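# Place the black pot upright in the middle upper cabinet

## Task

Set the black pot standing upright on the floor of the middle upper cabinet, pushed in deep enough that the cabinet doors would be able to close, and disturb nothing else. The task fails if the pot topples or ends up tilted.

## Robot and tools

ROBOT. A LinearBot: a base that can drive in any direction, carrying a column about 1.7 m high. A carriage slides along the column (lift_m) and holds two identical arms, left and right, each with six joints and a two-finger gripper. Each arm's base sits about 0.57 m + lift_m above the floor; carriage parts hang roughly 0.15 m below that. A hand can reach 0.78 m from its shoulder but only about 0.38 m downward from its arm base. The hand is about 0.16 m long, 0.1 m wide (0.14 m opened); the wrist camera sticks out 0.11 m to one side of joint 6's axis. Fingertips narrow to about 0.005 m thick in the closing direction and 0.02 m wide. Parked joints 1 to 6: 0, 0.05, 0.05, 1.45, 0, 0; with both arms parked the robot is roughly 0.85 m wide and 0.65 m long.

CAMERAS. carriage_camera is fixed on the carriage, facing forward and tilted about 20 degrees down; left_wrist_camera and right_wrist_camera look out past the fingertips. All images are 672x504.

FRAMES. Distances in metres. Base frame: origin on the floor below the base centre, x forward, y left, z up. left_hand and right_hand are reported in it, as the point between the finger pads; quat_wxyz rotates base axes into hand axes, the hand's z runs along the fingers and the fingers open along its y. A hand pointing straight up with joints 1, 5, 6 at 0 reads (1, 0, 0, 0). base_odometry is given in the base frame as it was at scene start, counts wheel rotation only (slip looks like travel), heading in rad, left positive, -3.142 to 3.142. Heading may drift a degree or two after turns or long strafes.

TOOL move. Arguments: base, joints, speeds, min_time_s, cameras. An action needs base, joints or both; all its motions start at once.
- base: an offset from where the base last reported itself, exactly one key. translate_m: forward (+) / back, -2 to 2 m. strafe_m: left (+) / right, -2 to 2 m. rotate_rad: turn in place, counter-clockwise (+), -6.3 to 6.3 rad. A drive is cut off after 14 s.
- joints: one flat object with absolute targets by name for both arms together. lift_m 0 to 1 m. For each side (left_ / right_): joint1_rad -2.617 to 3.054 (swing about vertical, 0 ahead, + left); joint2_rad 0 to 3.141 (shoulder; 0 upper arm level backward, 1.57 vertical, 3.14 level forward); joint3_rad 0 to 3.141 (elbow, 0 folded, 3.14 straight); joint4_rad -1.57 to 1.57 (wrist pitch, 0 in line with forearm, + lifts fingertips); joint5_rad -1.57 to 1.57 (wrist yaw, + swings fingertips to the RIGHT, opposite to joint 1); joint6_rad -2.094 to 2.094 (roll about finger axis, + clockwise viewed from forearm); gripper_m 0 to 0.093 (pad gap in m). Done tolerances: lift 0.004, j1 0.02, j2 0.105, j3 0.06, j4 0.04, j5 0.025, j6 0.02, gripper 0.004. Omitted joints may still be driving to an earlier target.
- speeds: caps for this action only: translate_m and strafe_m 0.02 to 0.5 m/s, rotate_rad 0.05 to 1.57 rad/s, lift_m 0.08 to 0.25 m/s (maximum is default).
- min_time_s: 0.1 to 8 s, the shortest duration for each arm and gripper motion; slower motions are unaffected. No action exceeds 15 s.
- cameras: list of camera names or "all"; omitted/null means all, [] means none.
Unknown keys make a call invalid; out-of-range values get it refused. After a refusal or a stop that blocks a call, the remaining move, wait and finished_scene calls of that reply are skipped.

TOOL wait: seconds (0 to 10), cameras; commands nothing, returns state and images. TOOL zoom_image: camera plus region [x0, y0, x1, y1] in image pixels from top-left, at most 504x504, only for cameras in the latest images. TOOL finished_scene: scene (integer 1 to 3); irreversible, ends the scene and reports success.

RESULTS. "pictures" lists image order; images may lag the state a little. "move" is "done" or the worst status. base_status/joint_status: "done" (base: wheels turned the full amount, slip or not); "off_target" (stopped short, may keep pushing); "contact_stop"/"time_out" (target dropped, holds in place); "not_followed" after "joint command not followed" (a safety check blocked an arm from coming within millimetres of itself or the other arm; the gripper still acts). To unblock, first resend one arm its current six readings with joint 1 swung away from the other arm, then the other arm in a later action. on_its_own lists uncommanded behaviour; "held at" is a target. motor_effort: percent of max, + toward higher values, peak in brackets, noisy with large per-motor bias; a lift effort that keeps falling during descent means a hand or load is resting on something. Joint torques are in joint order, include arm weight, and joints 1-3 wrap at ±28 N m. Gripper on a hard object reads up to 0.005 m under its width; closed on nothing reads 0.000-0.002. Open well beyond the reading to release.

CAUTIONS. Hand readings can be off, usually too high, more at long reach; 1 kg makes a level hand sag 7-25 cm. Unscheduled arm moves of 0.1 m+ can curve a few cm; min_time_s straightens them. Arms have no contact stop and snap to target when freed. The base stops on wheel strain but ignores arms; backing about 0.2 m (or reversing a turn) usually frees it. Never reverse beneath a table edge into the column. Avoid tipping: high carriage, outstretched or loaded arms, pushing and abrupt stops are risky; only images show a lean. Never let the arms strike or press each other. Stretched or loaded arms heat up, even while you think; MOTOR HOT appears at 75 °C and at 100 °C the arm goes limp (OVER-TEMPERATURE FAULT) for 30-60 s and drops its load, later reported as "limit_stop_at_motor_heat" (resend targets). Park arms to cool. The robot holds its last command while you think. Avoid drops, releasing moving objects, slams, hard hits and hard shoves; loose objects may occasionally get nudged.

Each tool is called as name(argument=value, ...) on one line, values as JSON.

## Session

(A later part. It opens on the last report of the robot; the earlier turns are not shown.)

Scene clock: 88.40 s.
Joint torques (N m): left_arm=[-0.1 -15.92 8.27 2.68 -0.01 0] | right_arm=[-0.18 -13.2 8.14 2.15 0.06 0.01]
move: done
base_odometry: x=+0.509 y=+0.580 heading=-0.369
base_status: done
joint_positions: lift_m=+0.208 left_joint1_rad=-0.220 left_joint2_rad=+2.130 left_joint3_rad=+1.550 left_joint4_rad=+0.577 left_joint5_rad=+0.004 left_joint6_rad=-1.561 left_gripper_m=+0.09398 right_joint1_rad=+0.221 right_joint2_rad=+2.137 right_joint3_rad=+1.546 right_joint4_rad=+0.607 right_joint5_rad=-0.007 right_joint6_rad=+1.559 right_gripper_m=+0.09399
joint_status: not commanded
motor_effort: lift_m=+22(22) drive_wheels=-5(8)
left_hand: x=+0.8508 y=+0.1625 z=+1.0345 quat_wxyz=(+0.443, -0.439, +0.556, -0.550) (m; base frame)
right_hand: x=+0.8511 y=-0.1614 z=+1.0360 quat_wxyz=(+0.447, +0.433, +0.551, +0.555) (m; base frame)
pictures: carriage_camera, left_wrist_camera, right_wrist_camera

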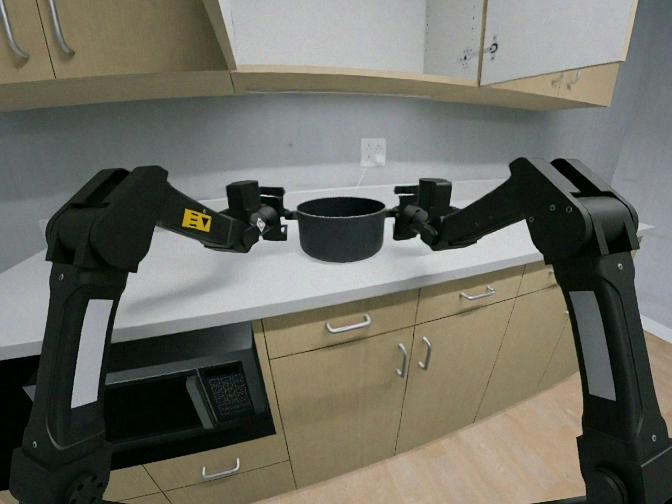

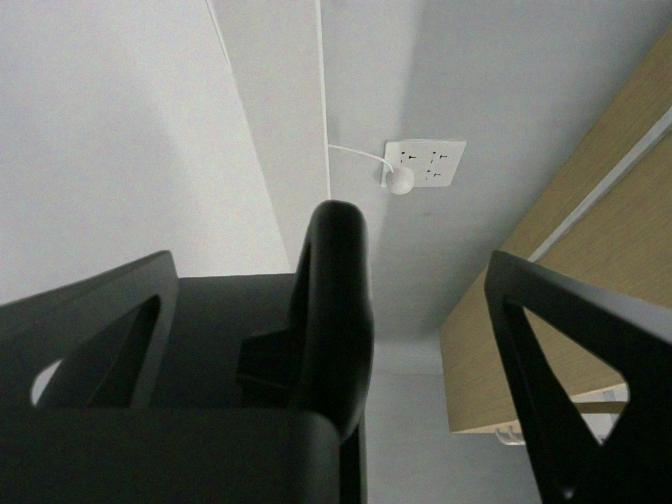

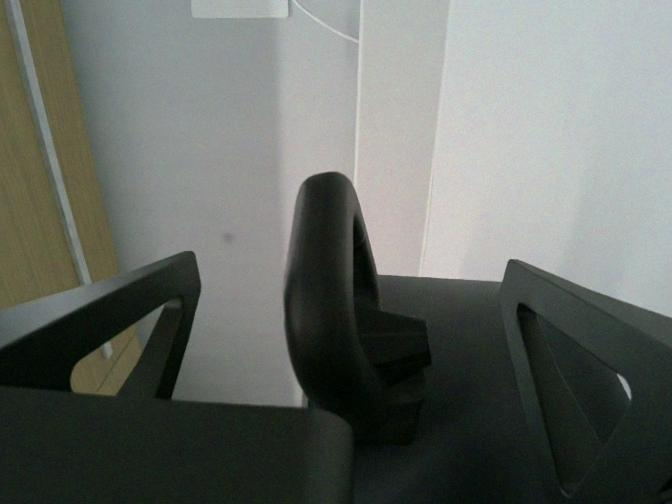

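move(joints={"right_joint2_rad": 2.11, "right_joint4_rad": 0.6}, min_time_s=1.0, cameras=[])

move(joints={"left_gripper_m": 0.035, "right_gripper_m": 0.035}, min_time_s=1.5)

Scene clock: 91.67 s.
Joint torques (N m): left_arm=[-0.13 -15.9 8.28 2.68 -0.01 0.01] | right_arm=[-0.16 -16.23 8.23 1.93 0.08 0.02]
move: done
base_odometry: x=+0.509 y=+0.580 heading=-0.369
base_status: not commanded
joint_positions: lift_m=+0.208 left_joint1_rad=-0.220 left_joint2_rad=+2.130 left_joint3_rad=+1.550 left_joint4_rad=+0.577 left_joint5_rad=+0.004 left_joint6_rad=-1.561 left_gripper_m=+0.09398 right_joint1_rad=+0.221 right_joint2_rad=+2.137 right_joint3_rad=+1.546 right_joint4_rad=+0.603 right_joint5_rad=-0.007 right_joint6_rad=+1.559 right_gripper_m=+0.09399
joint_status: all done
motor_effort: lift_m=+22(22) drive_wheels=-6(7)
left_hand: x=+0.8508 y=+0.1625 z=+1.0345 quat_wxyz=(+0.443, -0.439, +0.556, -0.550) (m; base frame)
right_hand: x=+0.8511 y=-0.1614 z=+1.0348 quat_wxyz=(+0.446, +0.434, +0.553, +0.554) (m; base frame)
pictures: none
No camera images: "cameras" was empty.

Scene clock: 93.47 s.
Joint torques (N m): left_arm=[-0.1 -15.92 8.28 2.99 -0.01 0.01] | right_arm=[-0.12 -16.13 8.16 2.1 0.08 -0.01]
move: done
base_odometry: x=+0.509 y=+0.580 heading=-0.369
base_status: not commanded
joint_positions: lift_m=+0.208 left_joint1_rad=-0.220 left_joint2_rad=+2.130 left_joint3_rad=+1.550 left_joint4_rad=+0.550 left_joint5_rad=+0.004 left_joint6_rad=-1.561 left_gripper_m=+0.03515 right_joint1_rad=+0.221 right_joint2_rad=+2.137 right_joint3_rad=+1.546 right_joint4_rad=+0.590 right_joint5_rad=-0.007 right_joint6_rad=+1.559 right_gripper_m=+0.03511
joint_status: all done
motor_effort: lift_m=+22(22) drive_wheels=-6(6)
left_hand: x=+0.8507 y=+0.1626 z=+1.0280 quat_wxyz=(+0.437, -0.445, +0.563, -0.542) (m; base frame)
right_hand: x=+0.8511 y=-0.1614 z=+1.0316 quat_wxyz=(+0.443, +0.437, +0.556, +0.551) (m; base frame)
pictures: carriage_camera, left_wrist_camera, right_wrist_camera

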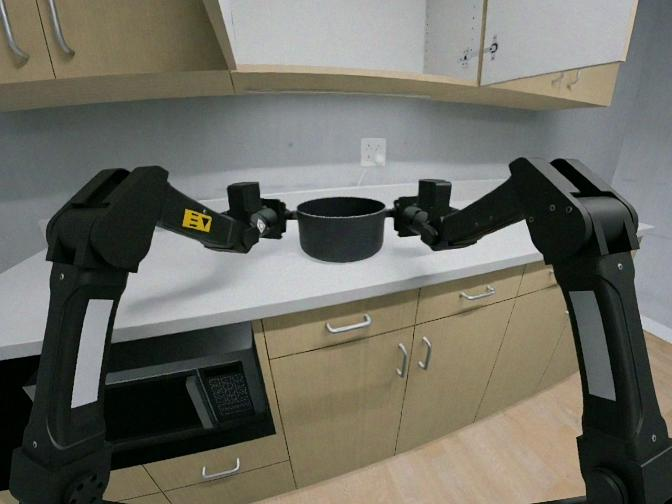

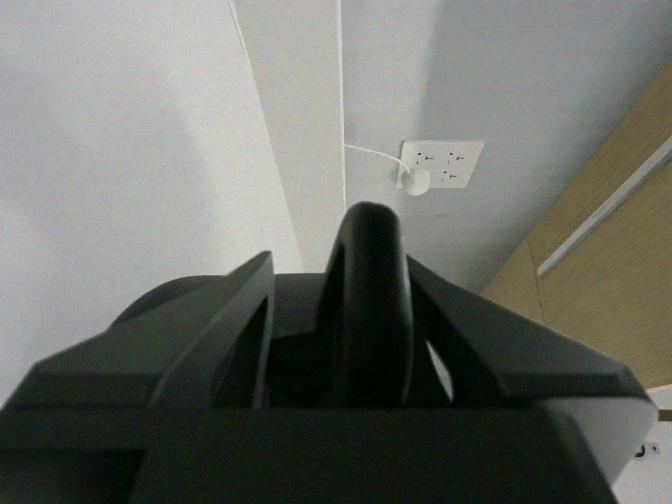

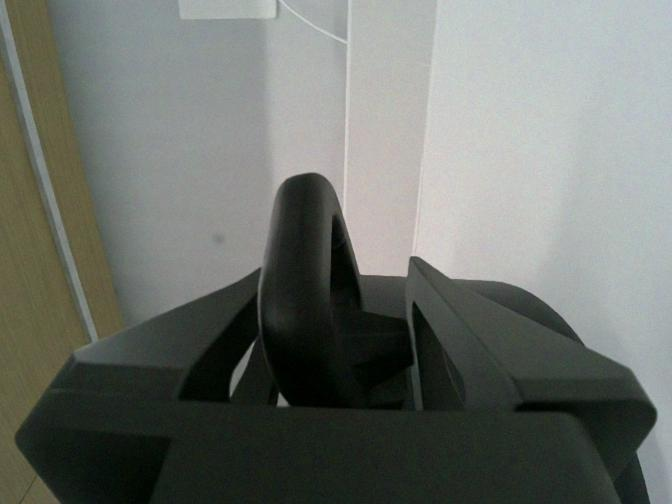

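move(joints={"lift_m": 0.219}, speeds={"lift_m": 0.08})

Scene clock: 94.70 s.
Joint torques (N m): left_arm=[-0.13 -16.42 8.27 3.32 0 0] | right_arm=[-0.12 -16.2 8.2 2.57 0.06 0.02]
move: done
base_odometry: x=+0.509 y=+0.580 heading=-0.369
base_status: not commanded
joint_positions: lift_m=+0.219 left_joint1_rad=-0.220 left_joint2_rad=+2.135 left_joint3_rad=+1.550 left_joint4_rad=+0.519 left_joint5_rad=+0.004 left_joint6_rad=-1.561 left_gripper_m=+0.03515 right_joint1_rad=+0.221 right_joint2_rad=+2.137 right_joint3_rad=+1.546 right_joint4_rad=+0.549 right_joint5_rad=-0.007 right_joint6_rad=+1.559 right_gripper_m=+0.03511
joint_status: all done
motor_effort: lift_m=+24(28) drive_wheels=-6(6)
left_hand: x=+0.8509 y=+0.1625 z=+1.0279 quat_wxyz=(+0.429, -0.453, +0.573, -0.532) (m; base frame)
right_hand: x=+0.8509 y=-0.1614 z=+1.0324 quat_wxyz=(+0.434, +0.446, +0.567, +0.539) (m; base frame)
pictures: carriage_camera, left_wrist_camera, right_wrist_camera

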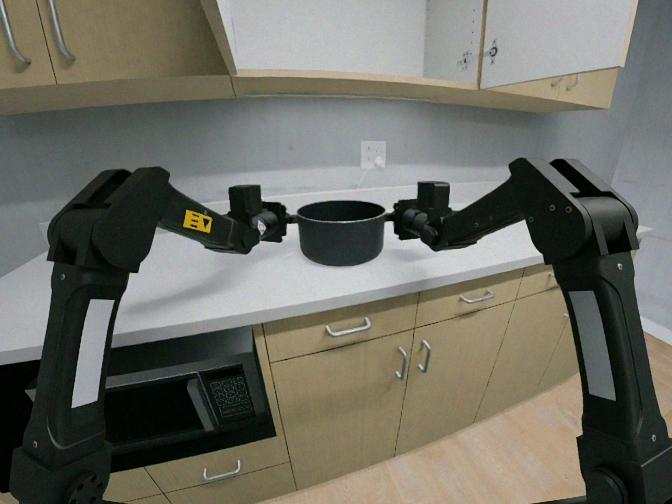

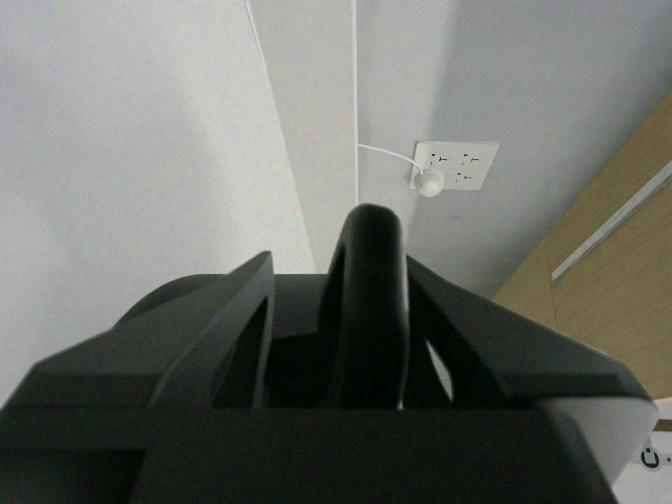

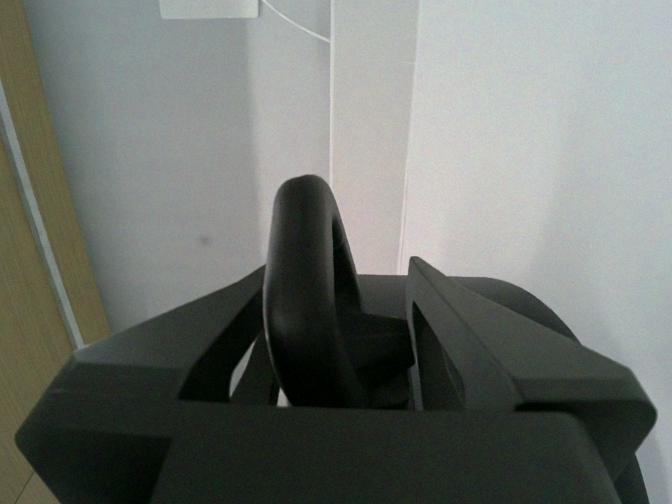

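move(joints={"left_gripper_m": 0.026, "right_gripper_m": 0.026}, min_time_s=1.0)

Scene clock: 97.07 s.
Joint torques (N m): left_arm=[-0.14 -16.49 8.28 3.44 -0.02 -0.52] | right_arm=[-0.12 -16.14 8.09 2.69 0.05 0.51]
move: done
base_odometry: x=+0.509 y=+0.580 heading=-0.369
base_status: not commanded
joint_positions: lift_m=+0.219 left_joint1_rad=-0.220 left_joint2_rad=+2.135 left_joint3_rad=+1.550 left_joint4_rad=+0.511 left_joint5_rad=+0.004 left_joint6_rad=-1.517 left_gripper_m=+0.02681 right_joint1_rad=+0.221 right_joint2_rad=+2.137 right_joint3_rad=+1.546 right_joint4_rad=+0.537 right_joint5_rad=-0.007 right_joint6_rad=+1.520 right_gripper_m=+0.02643
joint_status: all done
motor_effort: lift_m=+24(24) drive_wheels=-5(7)
left_hand: x=+0.8508 y=+0.1625 z=+1.0259 quat_wxyz=(+0.438, -0.442, +0.585, -0.520) (m; base frame)
right_hand: x=+0.8507 y=-0.1614 z=+1.0294 quat_wxyz=(+0.442, +0.437, +0.579, +0.527) (m; base frame)
pictures: carriage_camera, left_wrist_camera, right_wrist_camera

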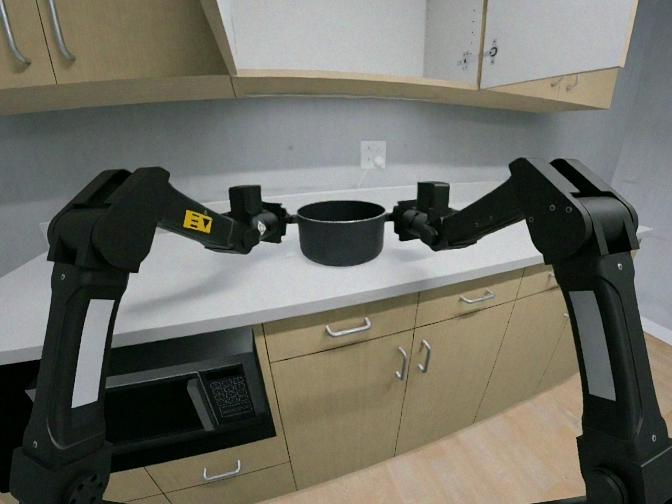

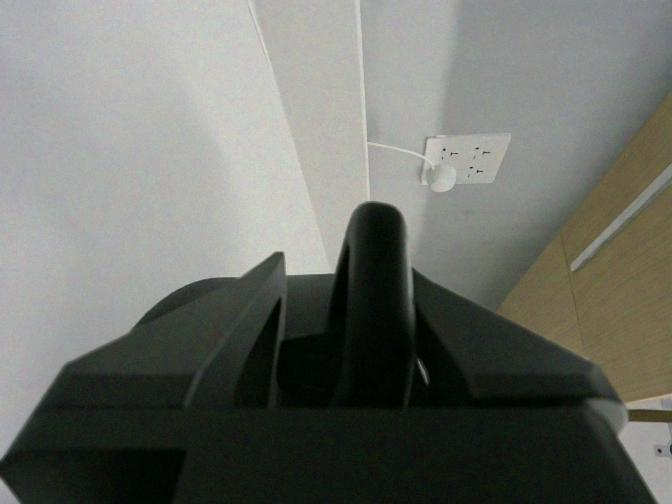

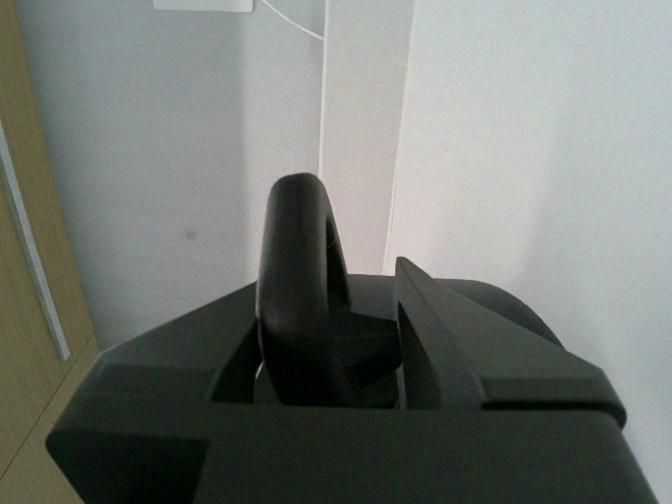

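move(joints={"left_gripper_m": 0.02, "right_gripper_m": 0.02}, min_time_s=1.0, cameras=["left_wrist_camera", "right_wrist_camera"])

Scene clock: 98.87 s.
Joint torques (N m): left_arm=[-0.05 -16.53 8.27 3.44 -0.01 -0.52] | right_arm=[-0.1 -16.17 8.1 2.7 0.09 0.51]
move: off_target
base_odometry: x=+0.509 y=+0.580 heading=-0.369
base_status: not commanded
joint_positions: lift_m=+0.219 left_joint1_rad=-0.220 left_joint2_rad=+2.135 left_joint3_rad=+1.550 left_joint4_rad=+0.511 left_joint5_rad=+0.004 left_joint6_rad=-1.514 left_gripper_m=+0.02660 right_joint1_rad=+0.221 right_joint2_rad=+2.137 right_joint3_rad=+1.546 right_joint4_rad=+0.537 right_joint5_rad=-0.007 right_joint6_rad=+1.518 right_gripper_m=+0.02630
joint_status: left_gripper_m off_target (ended at +0.02660, target +0.02000); right_gripper_m off_target (ended at +0.02630, target +0.02000)
motor_effort: lift_m=+24(25) drive_wheels=-4(6)
left_hand: x=+0.8508 y=+0.1625 z=+1.0259 quat_wxyz=(+0.439, -0.441, +0.586, -0.520) (m; base frame)
right_hand: x=+0.8507 y=-0.1614 z=+1.0294 quat_wxyz=(+0.442, +0.437, +0.580, +0.527) (m; base frame)
pictures: left_wrist_camera, right_wrist_camera

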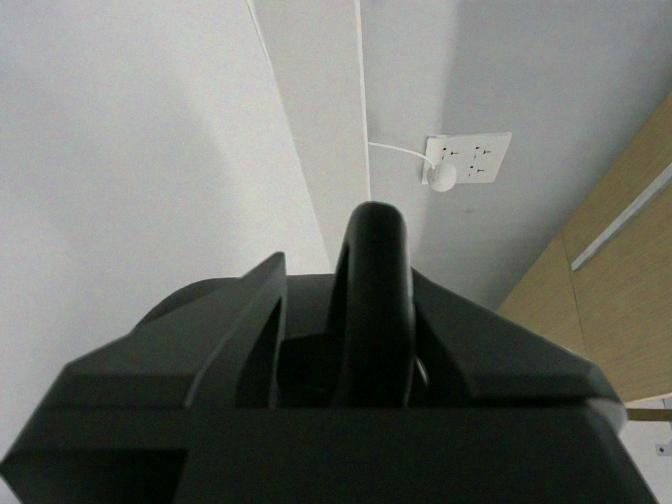

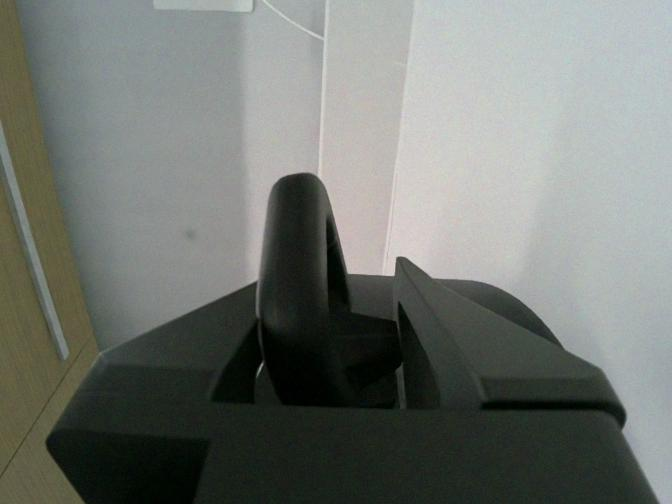

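move(joints={"lift_m": 0.26}, speeds={"lift_m": 0.08})

Scene clock: 100.50 s.
Joint torques (N m): left_arm=[-0.12 -18.73 8.98 4.18 0.01 -0.51] | right_arm=[-0.21 -17.48 8.24 3.64 0.08 0.51]
move: done
base_odometry: x=+0.509 y=+0.580 heading=-0.369
base_status: not commanded
joint_positions: lift_m=+0.260 left_joint1_rad=-0.220 left_joint2_rad=+2.156 left_joint3_rad=+1.542 left_joint4_rad=+0.443 left_joint5_rad=+0.003 left_joint6_rad=-1.514 left_gripper_m=+0.02544 right_joint1_rad=+0.221 right_joint2_rad=+2.149 right_joint3_rad=+1.544 right_joint4_rad=+0.452 right_joint5_rad=-0.004 right_joint6_rad=+1.518 right_gripper_m=+0.02582
joint_status: all done
motor_effort: lift_m=+25(28) drive_wheels=+1(6)
left_hand: x=+0.8501 y=+0.1630 z=+1.0335 quat_wxyz=(+0.416, -0.460, +0.611, -0.492) (m; base frame)
right_hand: x=+0.8498 y=-0.1621 z=+1.0410 quat_wxyz=(+0.419, +0.457, +0.606, +0.498) (m; base frame)
pictures: carriage_camera, left_wrist_camera, right_wrist_camera

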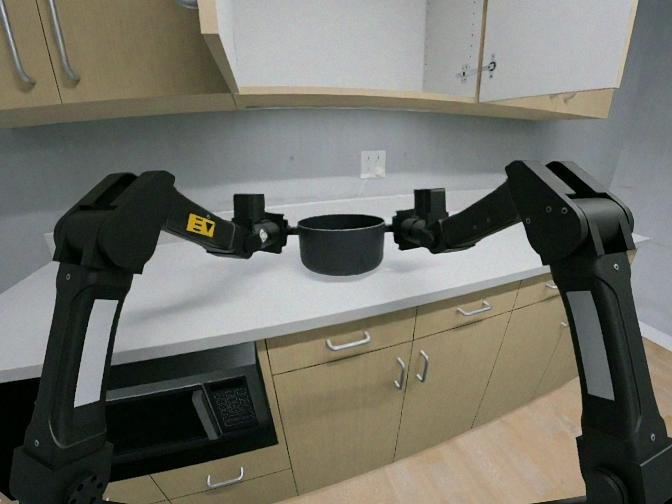

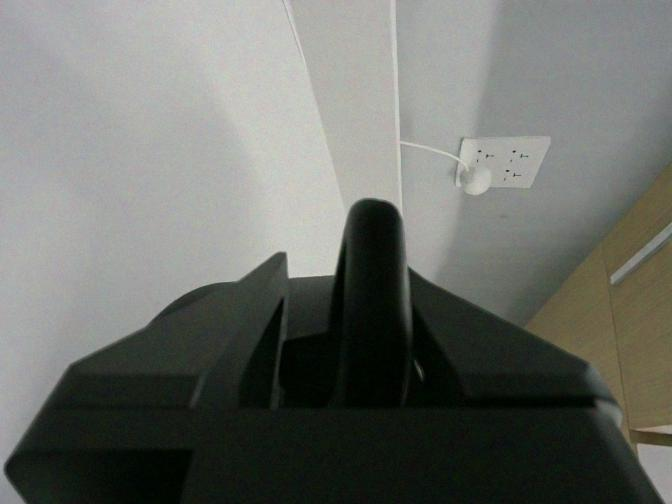

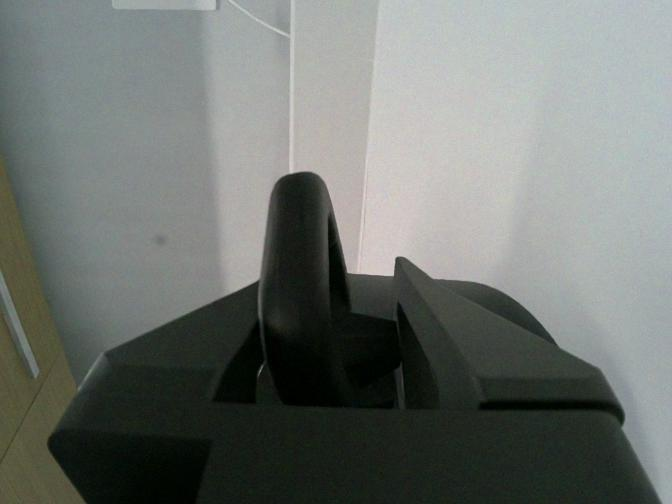

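move(joints={"lift_m": 0.31}, speeds={"lift_m": 0.08}, cameras=["carriage_camera"])

Scene clock: 102.73 s.
Joint torques (N m): left_arm=[-0.12 -19.29 9.18 4.38 -0.01 -0.52] | right_arm=[-0.13 -18.19 8.58 3.78 0.08 0.48]
move: done
base_odometry: x=+0.509 y=+0.580 heading=-0.369
base_status: not commanded
joint_positions: lift_m=+0.310 left_joint1_rad=-0.220 left_joint2_rad=+2.162 left_joint3_rad=+1.539 left_joint4_rad=+0.428 left_joint5_rad=+0.003 left_joint6_rad=-1.514 left_gripper_m=+0.02527 right_joint1_rad=+0.221 right_joint2_rad=+2.154 right_joint3_rad=+1.539 right_joint4_rad=+0.439 right_joint5_rad=-0.005 right_joint6_rad=+1.518 right_gripper_m=+0.02560
joint_status: all done
motor_effort: lift_m=+25(29) drive_wheels=-6(6)
left_hand: x=+0.8495 y=+0.1631 z=+1.0744 quat_wxyz=(+0.410, -0.465, +0.617, -0.484) (m; base frame)
right_hand: x=+0.8492 y=-0.1622 z=+1.0820 quat_wxyz=(+0.413, +0.462, +0.612, +0.492) (m; base frame)
pictures: carriage_camera

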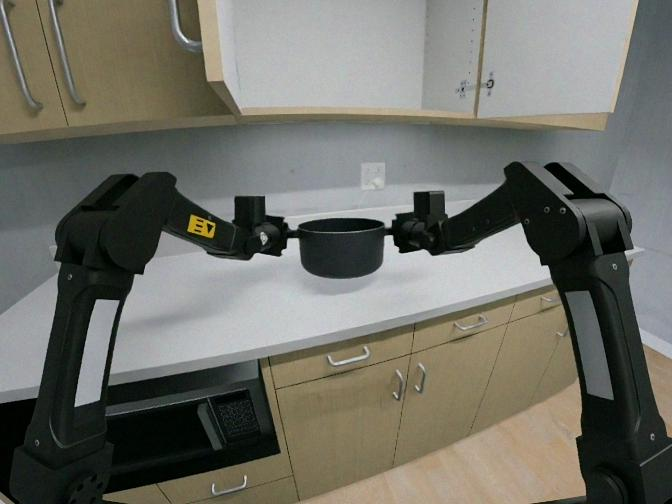

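move(base={"translate_m": -0.4}, joints={"left_joint4_rad": 0.74, "right_joint4_rad": 0.73, "lift_m": 0.34}, speeds={"translate_m": 0.15, "lift_m": 0.08}, min_time_s=1.5, cameras=["carriage_camera"])

Scene clock: 107.33 s.
Joint torques (N m): left_arm=[-0.14 -20.03 9.22 4.72 0.01 -0.72] | right_arm=[-0.24 -18.71 8.69 4 0.04 0.63]
move: off_target
base_odometry: x=+0.136 y=+0.725 heading=-0.369
base_status: done
joint_positions: lift_m=+0.340 left_joint1_rad=-0.220 left_joint2_rad=+2.168 left_joint3_rad=+1.538 left_joint4_rad=+0.536 left_joint5_rad=+0.002 left_joint6_rad=-1.495 left_gripper_m=+0.02520 right_joint1_rad=+0.221 right_joint2_rad=+2.161 right_joint3_rad=+1.539 right_joint4_rad=+0.546 right_joint5_rad=-0.005 right_joint6_rad=+1.502 right_gripper_m=+0.02554
joint_status: left_joint4_rad off_target (ended at +0.536, target +0.740); right_joint4_rad off_target (ended at +0.545, target +0.730); the others done
motor_effort: lift_m=+25(29) drive_wheels=-3(12)
left_hand: x=+0.8536 y=+0.1622 z=+1.1268 quat_wxyz=(+0.440, -0.440, +0.595, -0.510) (m; base frame)
right_hand: x=+0.8530 y=-0.1613 z=+1.1343 quat_wxyz=(+0.442, +0.437, +0.589, +0.517) (m; base frame)
pictures: carriage_camera

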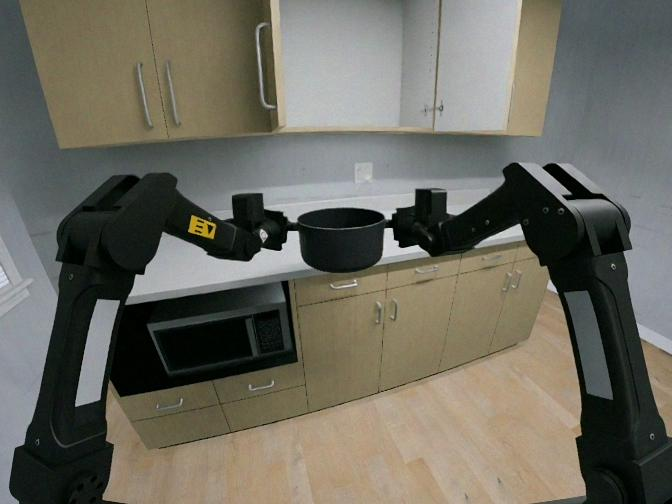

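move(base={"rotate_rad": 0.3}, joints={"lift_m": 0.5}, speeds={"rotate_rad": 0.15, "lift_m": 0.12}, cameras=["carriage_camera"])

Scene clock: 110.47 s.
Joint torques (N m): left_arm=[-0.25 -20.72 9.59 4.57 -0.02 -0.74] | right_arm=[-0.25 -19 9.14 3.91 0 0.71]
move: done
base_odometry: x=+0.136 y=+0.725 heading=-0.069
base_status: done
joint_positions: lift_m=+0.500 left_joint1_rad=-0.218 left_joint2_rad=+2.175 left_joint3_rad=+1.534 left_joint4_rad=+0.550 left_joint5_rad=+0.003 left_joint6_rad=-1.493 left_gripper_m=+0.02520 right_joint1_rad=+0.221 right_joint2_rad=+2.162 right_joint3_rad=+1.531 right_joint4_rad=+0.555 right_joint5_rad=+0.000 right_joint6_rad=+1.498 right_gripper_m=+0.02553
joint_status: all done
motor_effort: lift_m=+24(29) drive_wheels=-7(10)
left_hand: x=+0.8544 y=+0.1632 z=+1.2839 quat_wxyz=(+0.442, -0.439, +0.594, -0.510) (m; base frame)
right_hand: x=+0.8526 y=-0.1620 z=+1.2918 quat_wxyz=(+0.444, +0.437, +0.589, +0.515) (m; base frame)
pictures: carriage_camera

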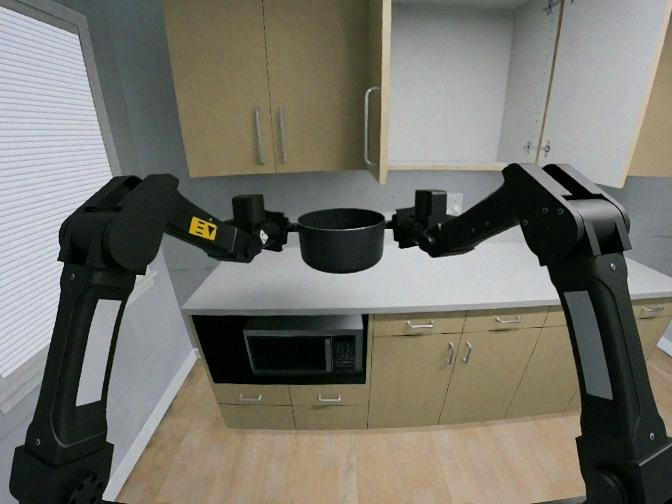

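move(base={"strafe_m": -0.51}, speeds={"strafe_m": 0.15}, cameras=["carriage_camera"])

Scene clock: 118.90 s.
Joint torques (N m): left_arm=[-0.17 -20.72 9.57 4.56 0.02 -0.74] | right_arm=[-0.1 -18.89 9.21 3.93 0.02 0.7]
move: done
base_odometry: x=+0.102 y=+0.216 heading=-0.068
base_status: done
joint_positions: lift_m=+0.500 left_joint1_rad=-0.219 left_joint2_rad=+2.175 left_joint3_rad=+1.534 left_joint4_rad=+0.550 left_joint5_rad=+0.001 left_joint6_rad=-1.493 left_gripper_m=+0.02520 right_joint1_rad=+0.219 right_joint2_rad=+2.162 right_joint3_rad=+1.531 right_joint4_rad=+0.555 right_joint5_rad=-0.002 right_joint6_rad=+1.498 right_gripper_m=+0.02553
joint_status: not commanded
motor_effort: lift_m=+24(25) drive_wheels=-6(12)
left_hand: x=+0.8542 y=+0.1626 z=+1.2838 quat_wxyz=(+0.442, -0.439, +0.594, -0.509) (m; base frame)
right_hand: x=+0.8528 y=-0.1626 z=+1.2918 quat_wxyz=(+0.444, +0.437, +0.589, +0.515) (m; base frame)
pictures: carriage_camera

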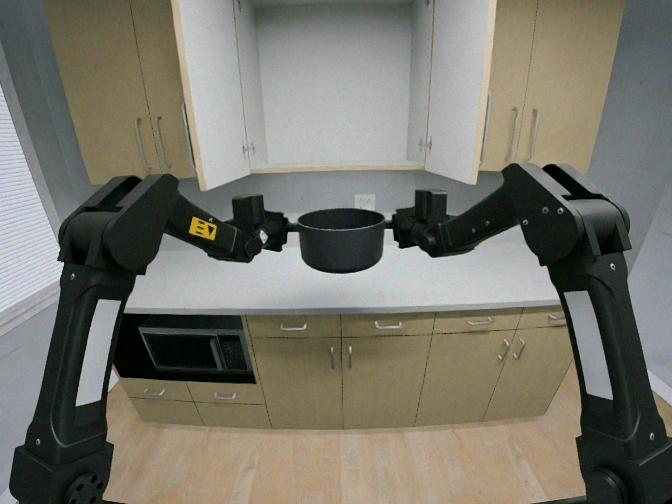

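move(base={"translate_m": -0.1}, speeds={"translate_m": 0.1}, cameras=[])

move(joints={"lift_m": 0.81}, speeds={"lift_m": 0.12})

Scene clock: 121.83 s.
Joint torques (N m): left_arm=[-0.13 -20.62 9.61 4.59 0.01 -0.75] | right_arm=[0.02 -18.88 9.17 3.96 0.01 0.72]
move: done
base_odometry: x=+0.002 y=+0.222 heading=-0.068
base_status: done
joint_positions: lift_m=+0.500 left_joint1_rad=-0.219 left_joint2_rad=+2.175 left_joint3_rad=+1.534 left_joint4_rad=+0.549 left_joint5_rad=+0.001 left_joint6_rad=-1.493 left_gripper_m=+0.02520 right_joint1_rad=+0.219 right_joint2_rad=+2.162 right_joint3_rad=+1.531 right_joint4_rad=+0.554 right_joint5_rad=-0.002 right_joint6_rad=+1.498 right_gripper_m=+0.02553
joint_status: not commanded
motor_effort: lift_m=+24(25) drive_wheels=-4(9)
left_hand: x=+0.8542 y=+0.1626 z=+1.2836 quat_wxyz=(+0.441, -0.439, +0.594, -0.509) (m; base frame)
right_hand: x=+0.8528 y=-0.1626 z=+1.2914 quat_wxyz=(+0.443, +0.437, +0.589, +0.515) (m; base frame)
pictures: none
No camera images: "cameras" was empty.

Scene clock: 124.97 s.
Joint torques (N m): left_arm=[-0.17 -20.83 9.76 4.58 0.02 -0.77] | right_arm=[-0.12 -19.12 9.16 3.94 0.03 0.73]
move: done
base_odometry: x=+0.002 y=+0.222 heading=-0.068
base_status: not commanded
joint_positions: lift_m=+0.810 left_joint1_rad=-0.219 left_joint2_rad=+2.175 left_joint3_rad=+1.532 left_joint4_rad=+0.551 left_joint5_rad=+0.001 left_joint6_rad=-1.491 left_gripper_m=+0.02516 right_joint1_rad=+0.219 right_joint2_rad=+2.165 right_joint3_rad=+1.531 right_joint4_rad=+0.558 right_joint5_rad=-0.002 right_joint6_rad=+1.497 right_gripper_m=+0.02553
joint_status: all done
motor_effort: lift_m=+25(29) drive_wheels=-1(4)
left_hand: x=+0.8541 y=+0.1626 z=+1.5931 quat_wxyz=(+0.442, -0.439, +0.595, -0.509) (m; base frame)
right_hand: x=+0.8531 y=-0.1625 z=+1.6007 quat_wxyz=(+0.444, +0.437, +0.589, +0.515) (m; base frame)
pictures: carriage_camera, left_wrist_camera, right_wrist_camera

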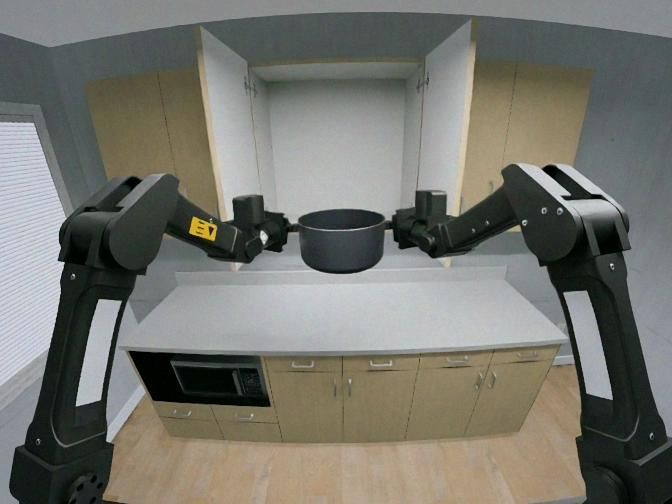

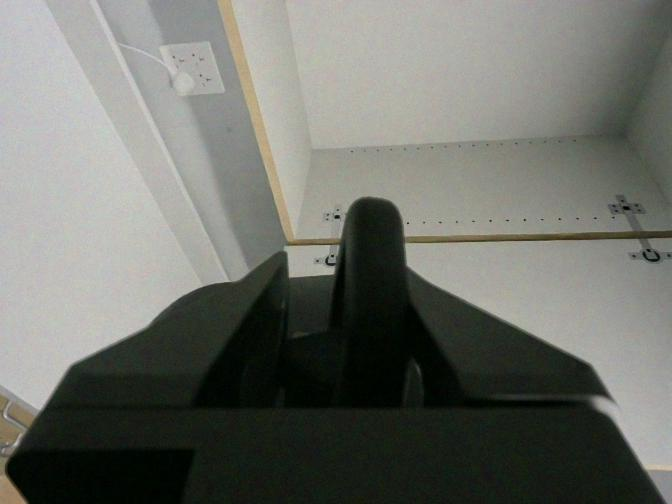

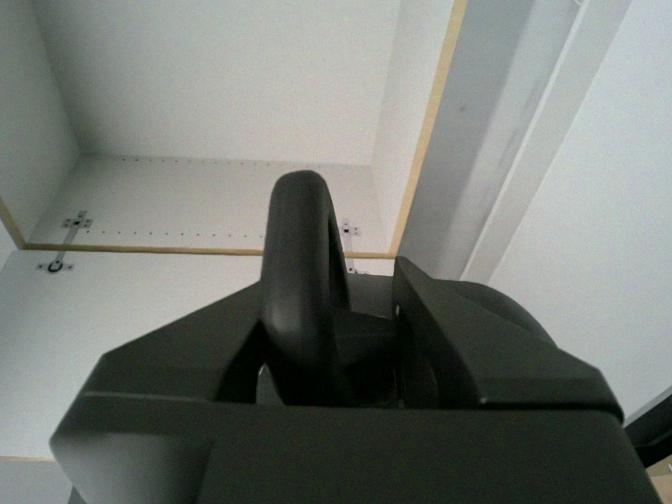

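move(base={"translate_m": 0.3}, speeds={"translate_m": 0.12})

Scene clock: 129.30 s.
Joint torques (N m): left_arm=[-0.09 -20.77 9.78 4.55 0.02 -0.76] | right_arm=[-0.06 -19.18 9.17 3.92 0.01 0.7]
move: done
MOTOR HOT: joint 2 (shoulder) of the left arm reports 77 °C; the controller stops that arm at 100 °C. To cool a motor, set the load down, stop pushing, or move to a pose that needs little force.
base_odometry: x=+0.301 y=+0.202 heading=-0.069
base_status: done
joint_positions: lift_m=+0.810 left_joint1_rad=-0.219 left_joint2_rad=+2.175 left_joint3_rad=+1.532 left_joint4_rad=+0.549 left_joint5_rad=+0.001 left_joint6_rad=-1.491 left_gripper_m=+0.02516 right_joint1_rad=+0.219 right_joint2_rad=+2.165 right_joint3_rad=+1.531 right_joint4_rad=+0.556 right_joint5_rad=-0.002 right_joint6_rad=+1.497 right_gripper_m=+0.02553
joint_status: not commanded
motor_effort: lift_m=+25(25) drive_wheels=+2(11)
left_hand: x=+0.8541 y=+0.1626 z=+1.5927 quat_wxyz=(+0.441, -0.439, +0.595, -0.508) (m; base frame)
right_hand: x=+0.8531 y=-0.1625 z=+1.6003 quat_wxyz=(+0.443, +0.437, +0.590, +0.514) (m; base frame)
pictures: carriage_camera, left_wrist_camera, right_wrist_camera

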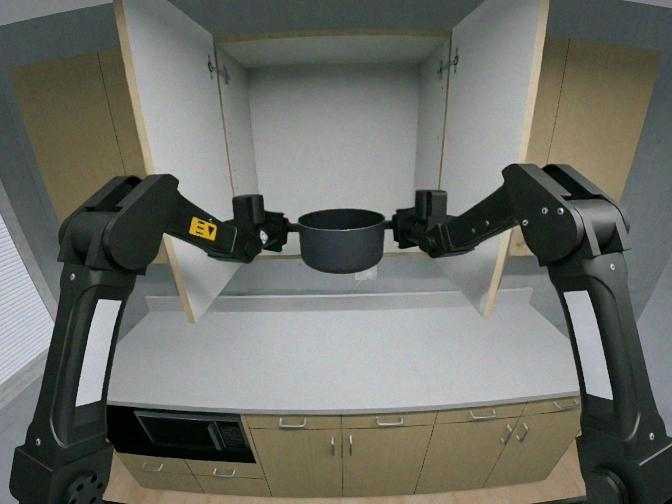

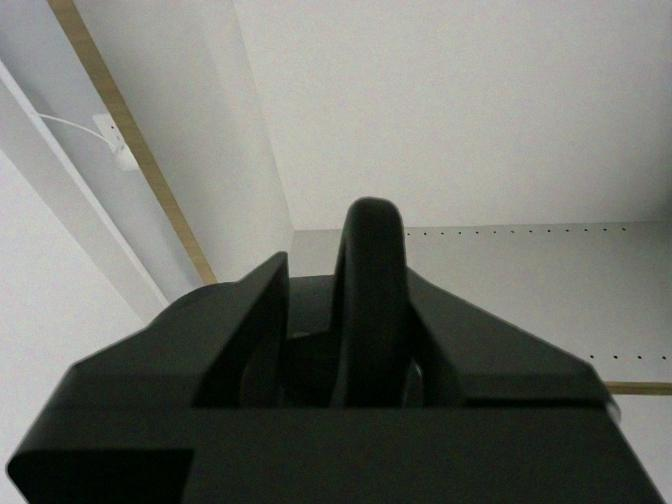

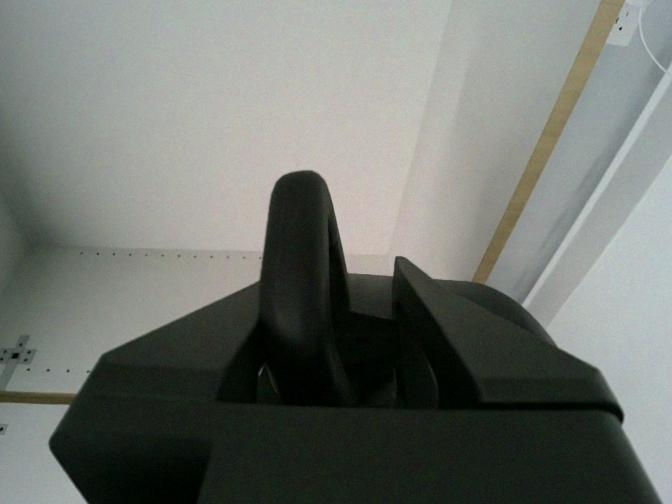

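move(base={"translate_m": 0.385}, speeds={"translate_m": 0.15})

Scene clock: 133.83 s.
Joint torques (N m): left_arm=[-0.1 -20.75 9.77 4.59 0.03 -0.76] | right_arm=[-0.2 -19.14 9.13 3.93 0.02 0.72]
move: done
MOTOR HOT: still on. Joint 2 (shoulder) of the left arm reports 80 °C.
base_odometry: x=+0.685 y=+0.175 heading=-0.070
base_status: done
joint_positions: lift_m=+0.810 left_joint1_rad=-0.219 left_joint2_rad=+2.175 left_joint3_rad=+1.532 left_joint4_rad=+0.548 left_joint5_rad=+0.001 left_joint6_rad=-1.491 left_gripper_m=+0.02516 right_joint1_rad=+0.219 right_joint2_rad=+2.165 right_joint3_rad=+1.531 right_joint4_rad=+0.555 right_joint5_rad=-0.002 right_joint6_rad=+1.497 right_gripper_m=+0.02553
joint_status: not commanded
motor_effort: lift_m=+25(25) drive_wheels=-6(12)
left_hand: x=+0.8541 y=+0.1626 z=+1.5924 quat_wxyz=(+0.441, -0.439, +0.595, -0.508) (m; base frame)
right_hand: x=+0.8530 y=-0.1625 z=+1.6000 quat_wxyz=(+0.443, +0.437, +0.590, +0.514) (m; base frame)
pictures: carriage_camera, left_wrist_camera, right_wrist_camera

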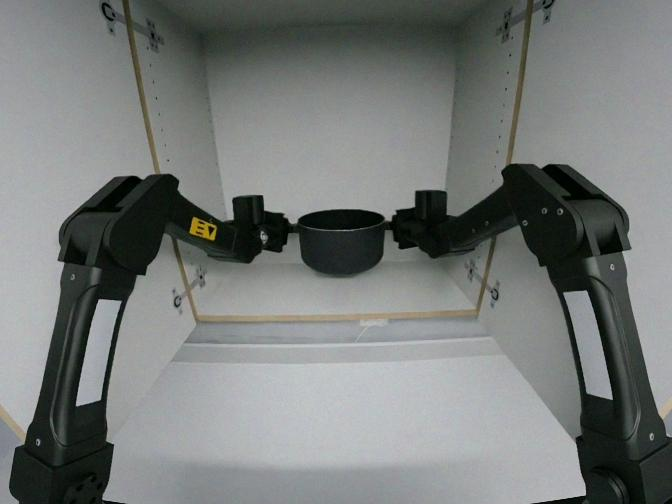

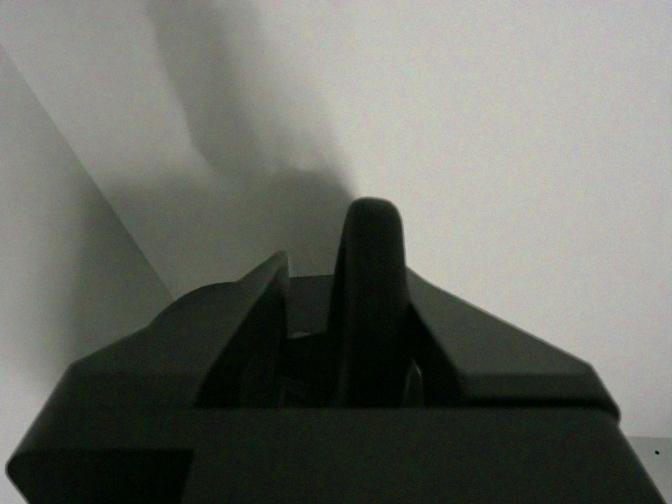

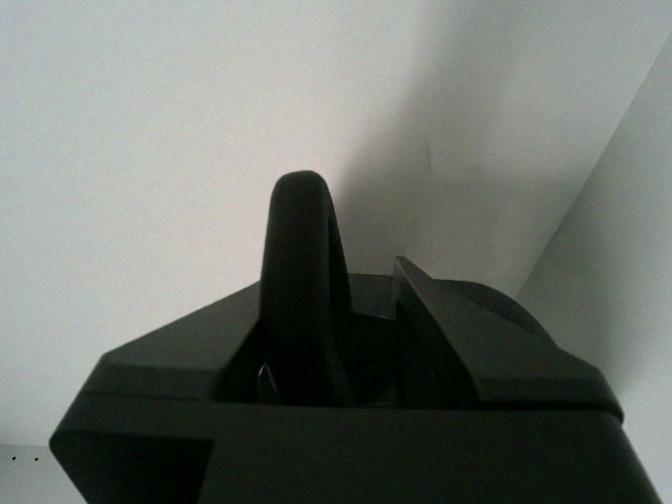

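move(joints={"lift_m": 0.775}, speeds={"lift_m": 0.08}, cameras=["carriage_camera"])

Scene clock: 135.97 s.
Joint torques (N m): left_arm=[-0.12 -20.9 9.7 4.62 0.01 -0.75] | right_arm=[-0.06 -19.43 9.16 3.93 0.04 0.73]
move: done
MOTOR HOT: still on. Joint 2 (shoulder) of the left arm reports 82 °C.
base_odometry: x=+0.685 y=+0.175 heading=-0.070
base_status: not commanded
joint_positions: lift_m=+0.775 left_joint1_rad=-0.219 left_joint2_rad=+2.177 left_joint3_rad=+1.532 left_joint4_rad=+0.544 left_joint5_rad=+0.001 left_joint6_rad=-1.491 left_gripper_m=+0.02513 right_joint1_rad=+0.219 right_joint2_rad=+2.167 right_joint3_rad=+1.531 right_joint4_rad=+0.553 right_joint5_rad=-0.002 right_joint6_rad=+1.497 right_gripper_m=+0.02551
joint_status: all done
motor_effort: lift_m=+23(23) drive_wheels=+1(7)
left_hand: x=+0.8541 y=+0.1626 z=+1.5558 quat_wxyz=(+0.440, -0.440, +0.597, -0.507) (m; base frame)
right_hand: x=+0.8532 y=-0.1625 z=+1.5635 quat_wxyz=(+0.442, +0.438, +0.591, +0.513) (m; base frame)
pictures: carriage_camera

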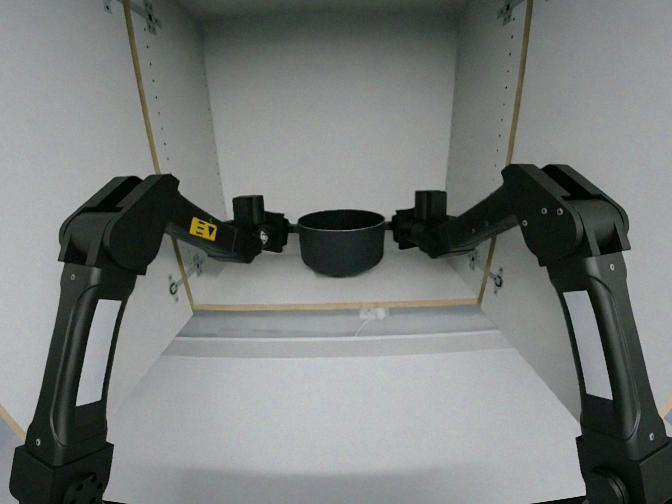

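move(joints={"lift_m": 0.76}, speeds={"lift_m": 0.08}, cameras=[])

move(joints={"lift_m": 0.745}, speeds={"lift_m": 0.08}, cameras=["carriage_camera"])

Scene clock: 137.60 s.
Joint torques (N m): left_arm=[-0.21 -21.12 9.88 4.62 0.01 -0.75] | right_arm=[-0.14 -19.63 9.18 3.95 0.03 0.69]
move: done
MOTOR HOT: still on. Joint 2 (shoulder) of the left arm reports 82 °C.
base_odometry: x=+0.685 y=+0.175 heading=-0.070
base_status: not commanded
joint_positions: lift_m=+0.760 left_joint1_rad=-0.219 left_joint2_rad=+2.178 left_joint3_rad=+1.532 left_joint4_rad=+0.545 left_joint5_rad=+0.001 left_joint6_rad=-1.491 left_gripper_m=+0.02511 right_joint1_rad=+0.219 right_joint2_rad=+2.169 right_joint3_rad=+1.531 right_joint4_rad=+0.553 right_joint5_rad=-0.002 right_joint6_rad=+1.497 right_gripper_m=+0.02551
joint_status: all done
motor_effort: lift_m=+23(23) drive_wheels=+2(6)
left_hand: x=+0.8542 y=+0.1626 z=+1.5403 quat_wxyz=(+0.440, -0.440, +0.597, -0.506) (m; base frame)
right_hand: x=+0.8534 y=-0.1625 z=+1.5478 quat_wxyz=(+0.442, +0.438, +0.591, +0.513) (m; base frame)
pictures: none
No camera images: "cameras" was empty.

Scene clock: 138.30 s.
Joint torques (N m): left_arm=[-0.13 -21.04 9.78 4.57 0.01 -0.78] | right_arm=[-0.03 -19.74 9.14 3.91 0.01 0.73]
move: done
MOTOR HOT: still on. Joint 2 (shoulder) of the left arm reports 82 °C.
base_odometry: x=+0.685 y=+0.175 heading=-0.070
base_status: not commanded
joint_positions: lift_m=+0.745 left_joint1_rad=-0.219 left_joint2_rad=+2.179 left_joint3_rad=+1.532 left_joint4_rad=+0.546 left_joint5_rad=+0.001 left_joint6_rad=-1.491 left_gripper_m=+0.02511 right_joint1_rad=+0.219 right_joint2_rad=+2.169 right_joint3_rad=+1.531 right_joint4_rad=+0.554 right_joint5_rad=-0.002 right_joint6_rad=+1.497 right_gripper_m=+0.02550
joint_status: all done
motor_effort: lift_m=+23(23) drive_wheels=+2(7)
left_hand: x=+0.8544 y=+0.1625 z=+1.5248 quat_wxyz=(+0.440, -0.440, +0.597, -0.506) (m; base frame)
right_hand: x=+0.8534 y=-0.1624 z=+1.5324 quat_wxyz=(+0.442, +0.438, +0.592, +0.513) (m; base frame)
pictures: carriage_camera

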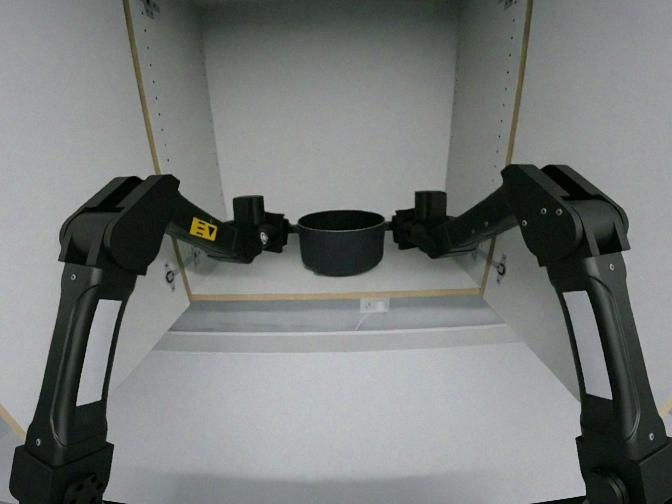

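move(joints={"lift_m": 0.735}, speeds={"lift_m": 0.08}, cameras=["carriage_camera"])

Scene clock: 141.17 s.
Joint torques (N m): left_arm=[-0.08 -21.29 9.84 4.62 0.01 -0.76] | right_arm=[-0.09 -19.81 9.13 3.96 0.02 0.72]
move: done
MOTOR HOT: still on. Joint 2 (shoulder) of the left arm reports 81 °C.
base_odometry: x=+0.685 y=+0.175 heading=-0.070
base_status: not commanded
joint_positions: lift_m=+0.735 left_joint1_rad=-0.219 left_joint2_rad=+2.180 left_joint3_rad=+1.531 left_joint4_rad=+0.548 left_joint5_rad=+0.001 left_joint6_rad=-1.491 left_gripper_m=+0.02510 right_joint1_rad=+0.219 right_joint2_rad=+2.170 right_joint3_rad=+1.531 right_joint4_rad=+0.555 right_joint5_rad=-0.002 right_joint6_rad=+1.497 right_gripper_m=+0.02550
joint_status: all done
motor_effort: lift_m=+23(23) drive_wheels=+2(7)
left_hand: x=+0.8543 y=+0.1625 z=+1.5142 quat_wxyz=(+0.440, -0.440, +0.597, -0.506) (m; base frame)
right_hand: x=+0.8536 y=-0.1624 z=+1.5220 quat_wxyz=(+0.442, +0.438, +0.592, +0.513) (m; base frame)
pictures: carriage_camera

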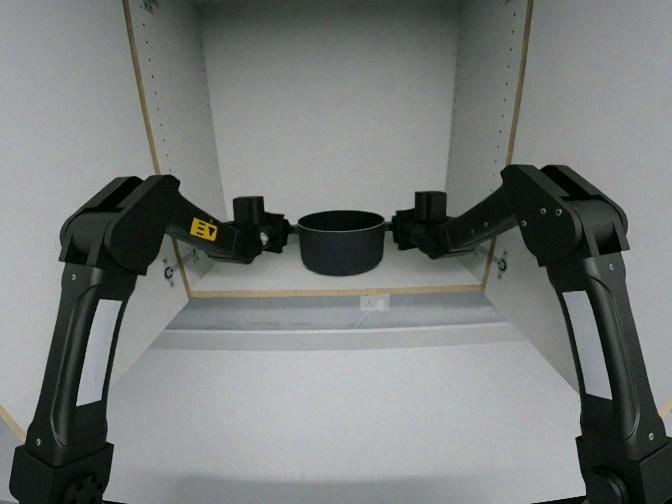

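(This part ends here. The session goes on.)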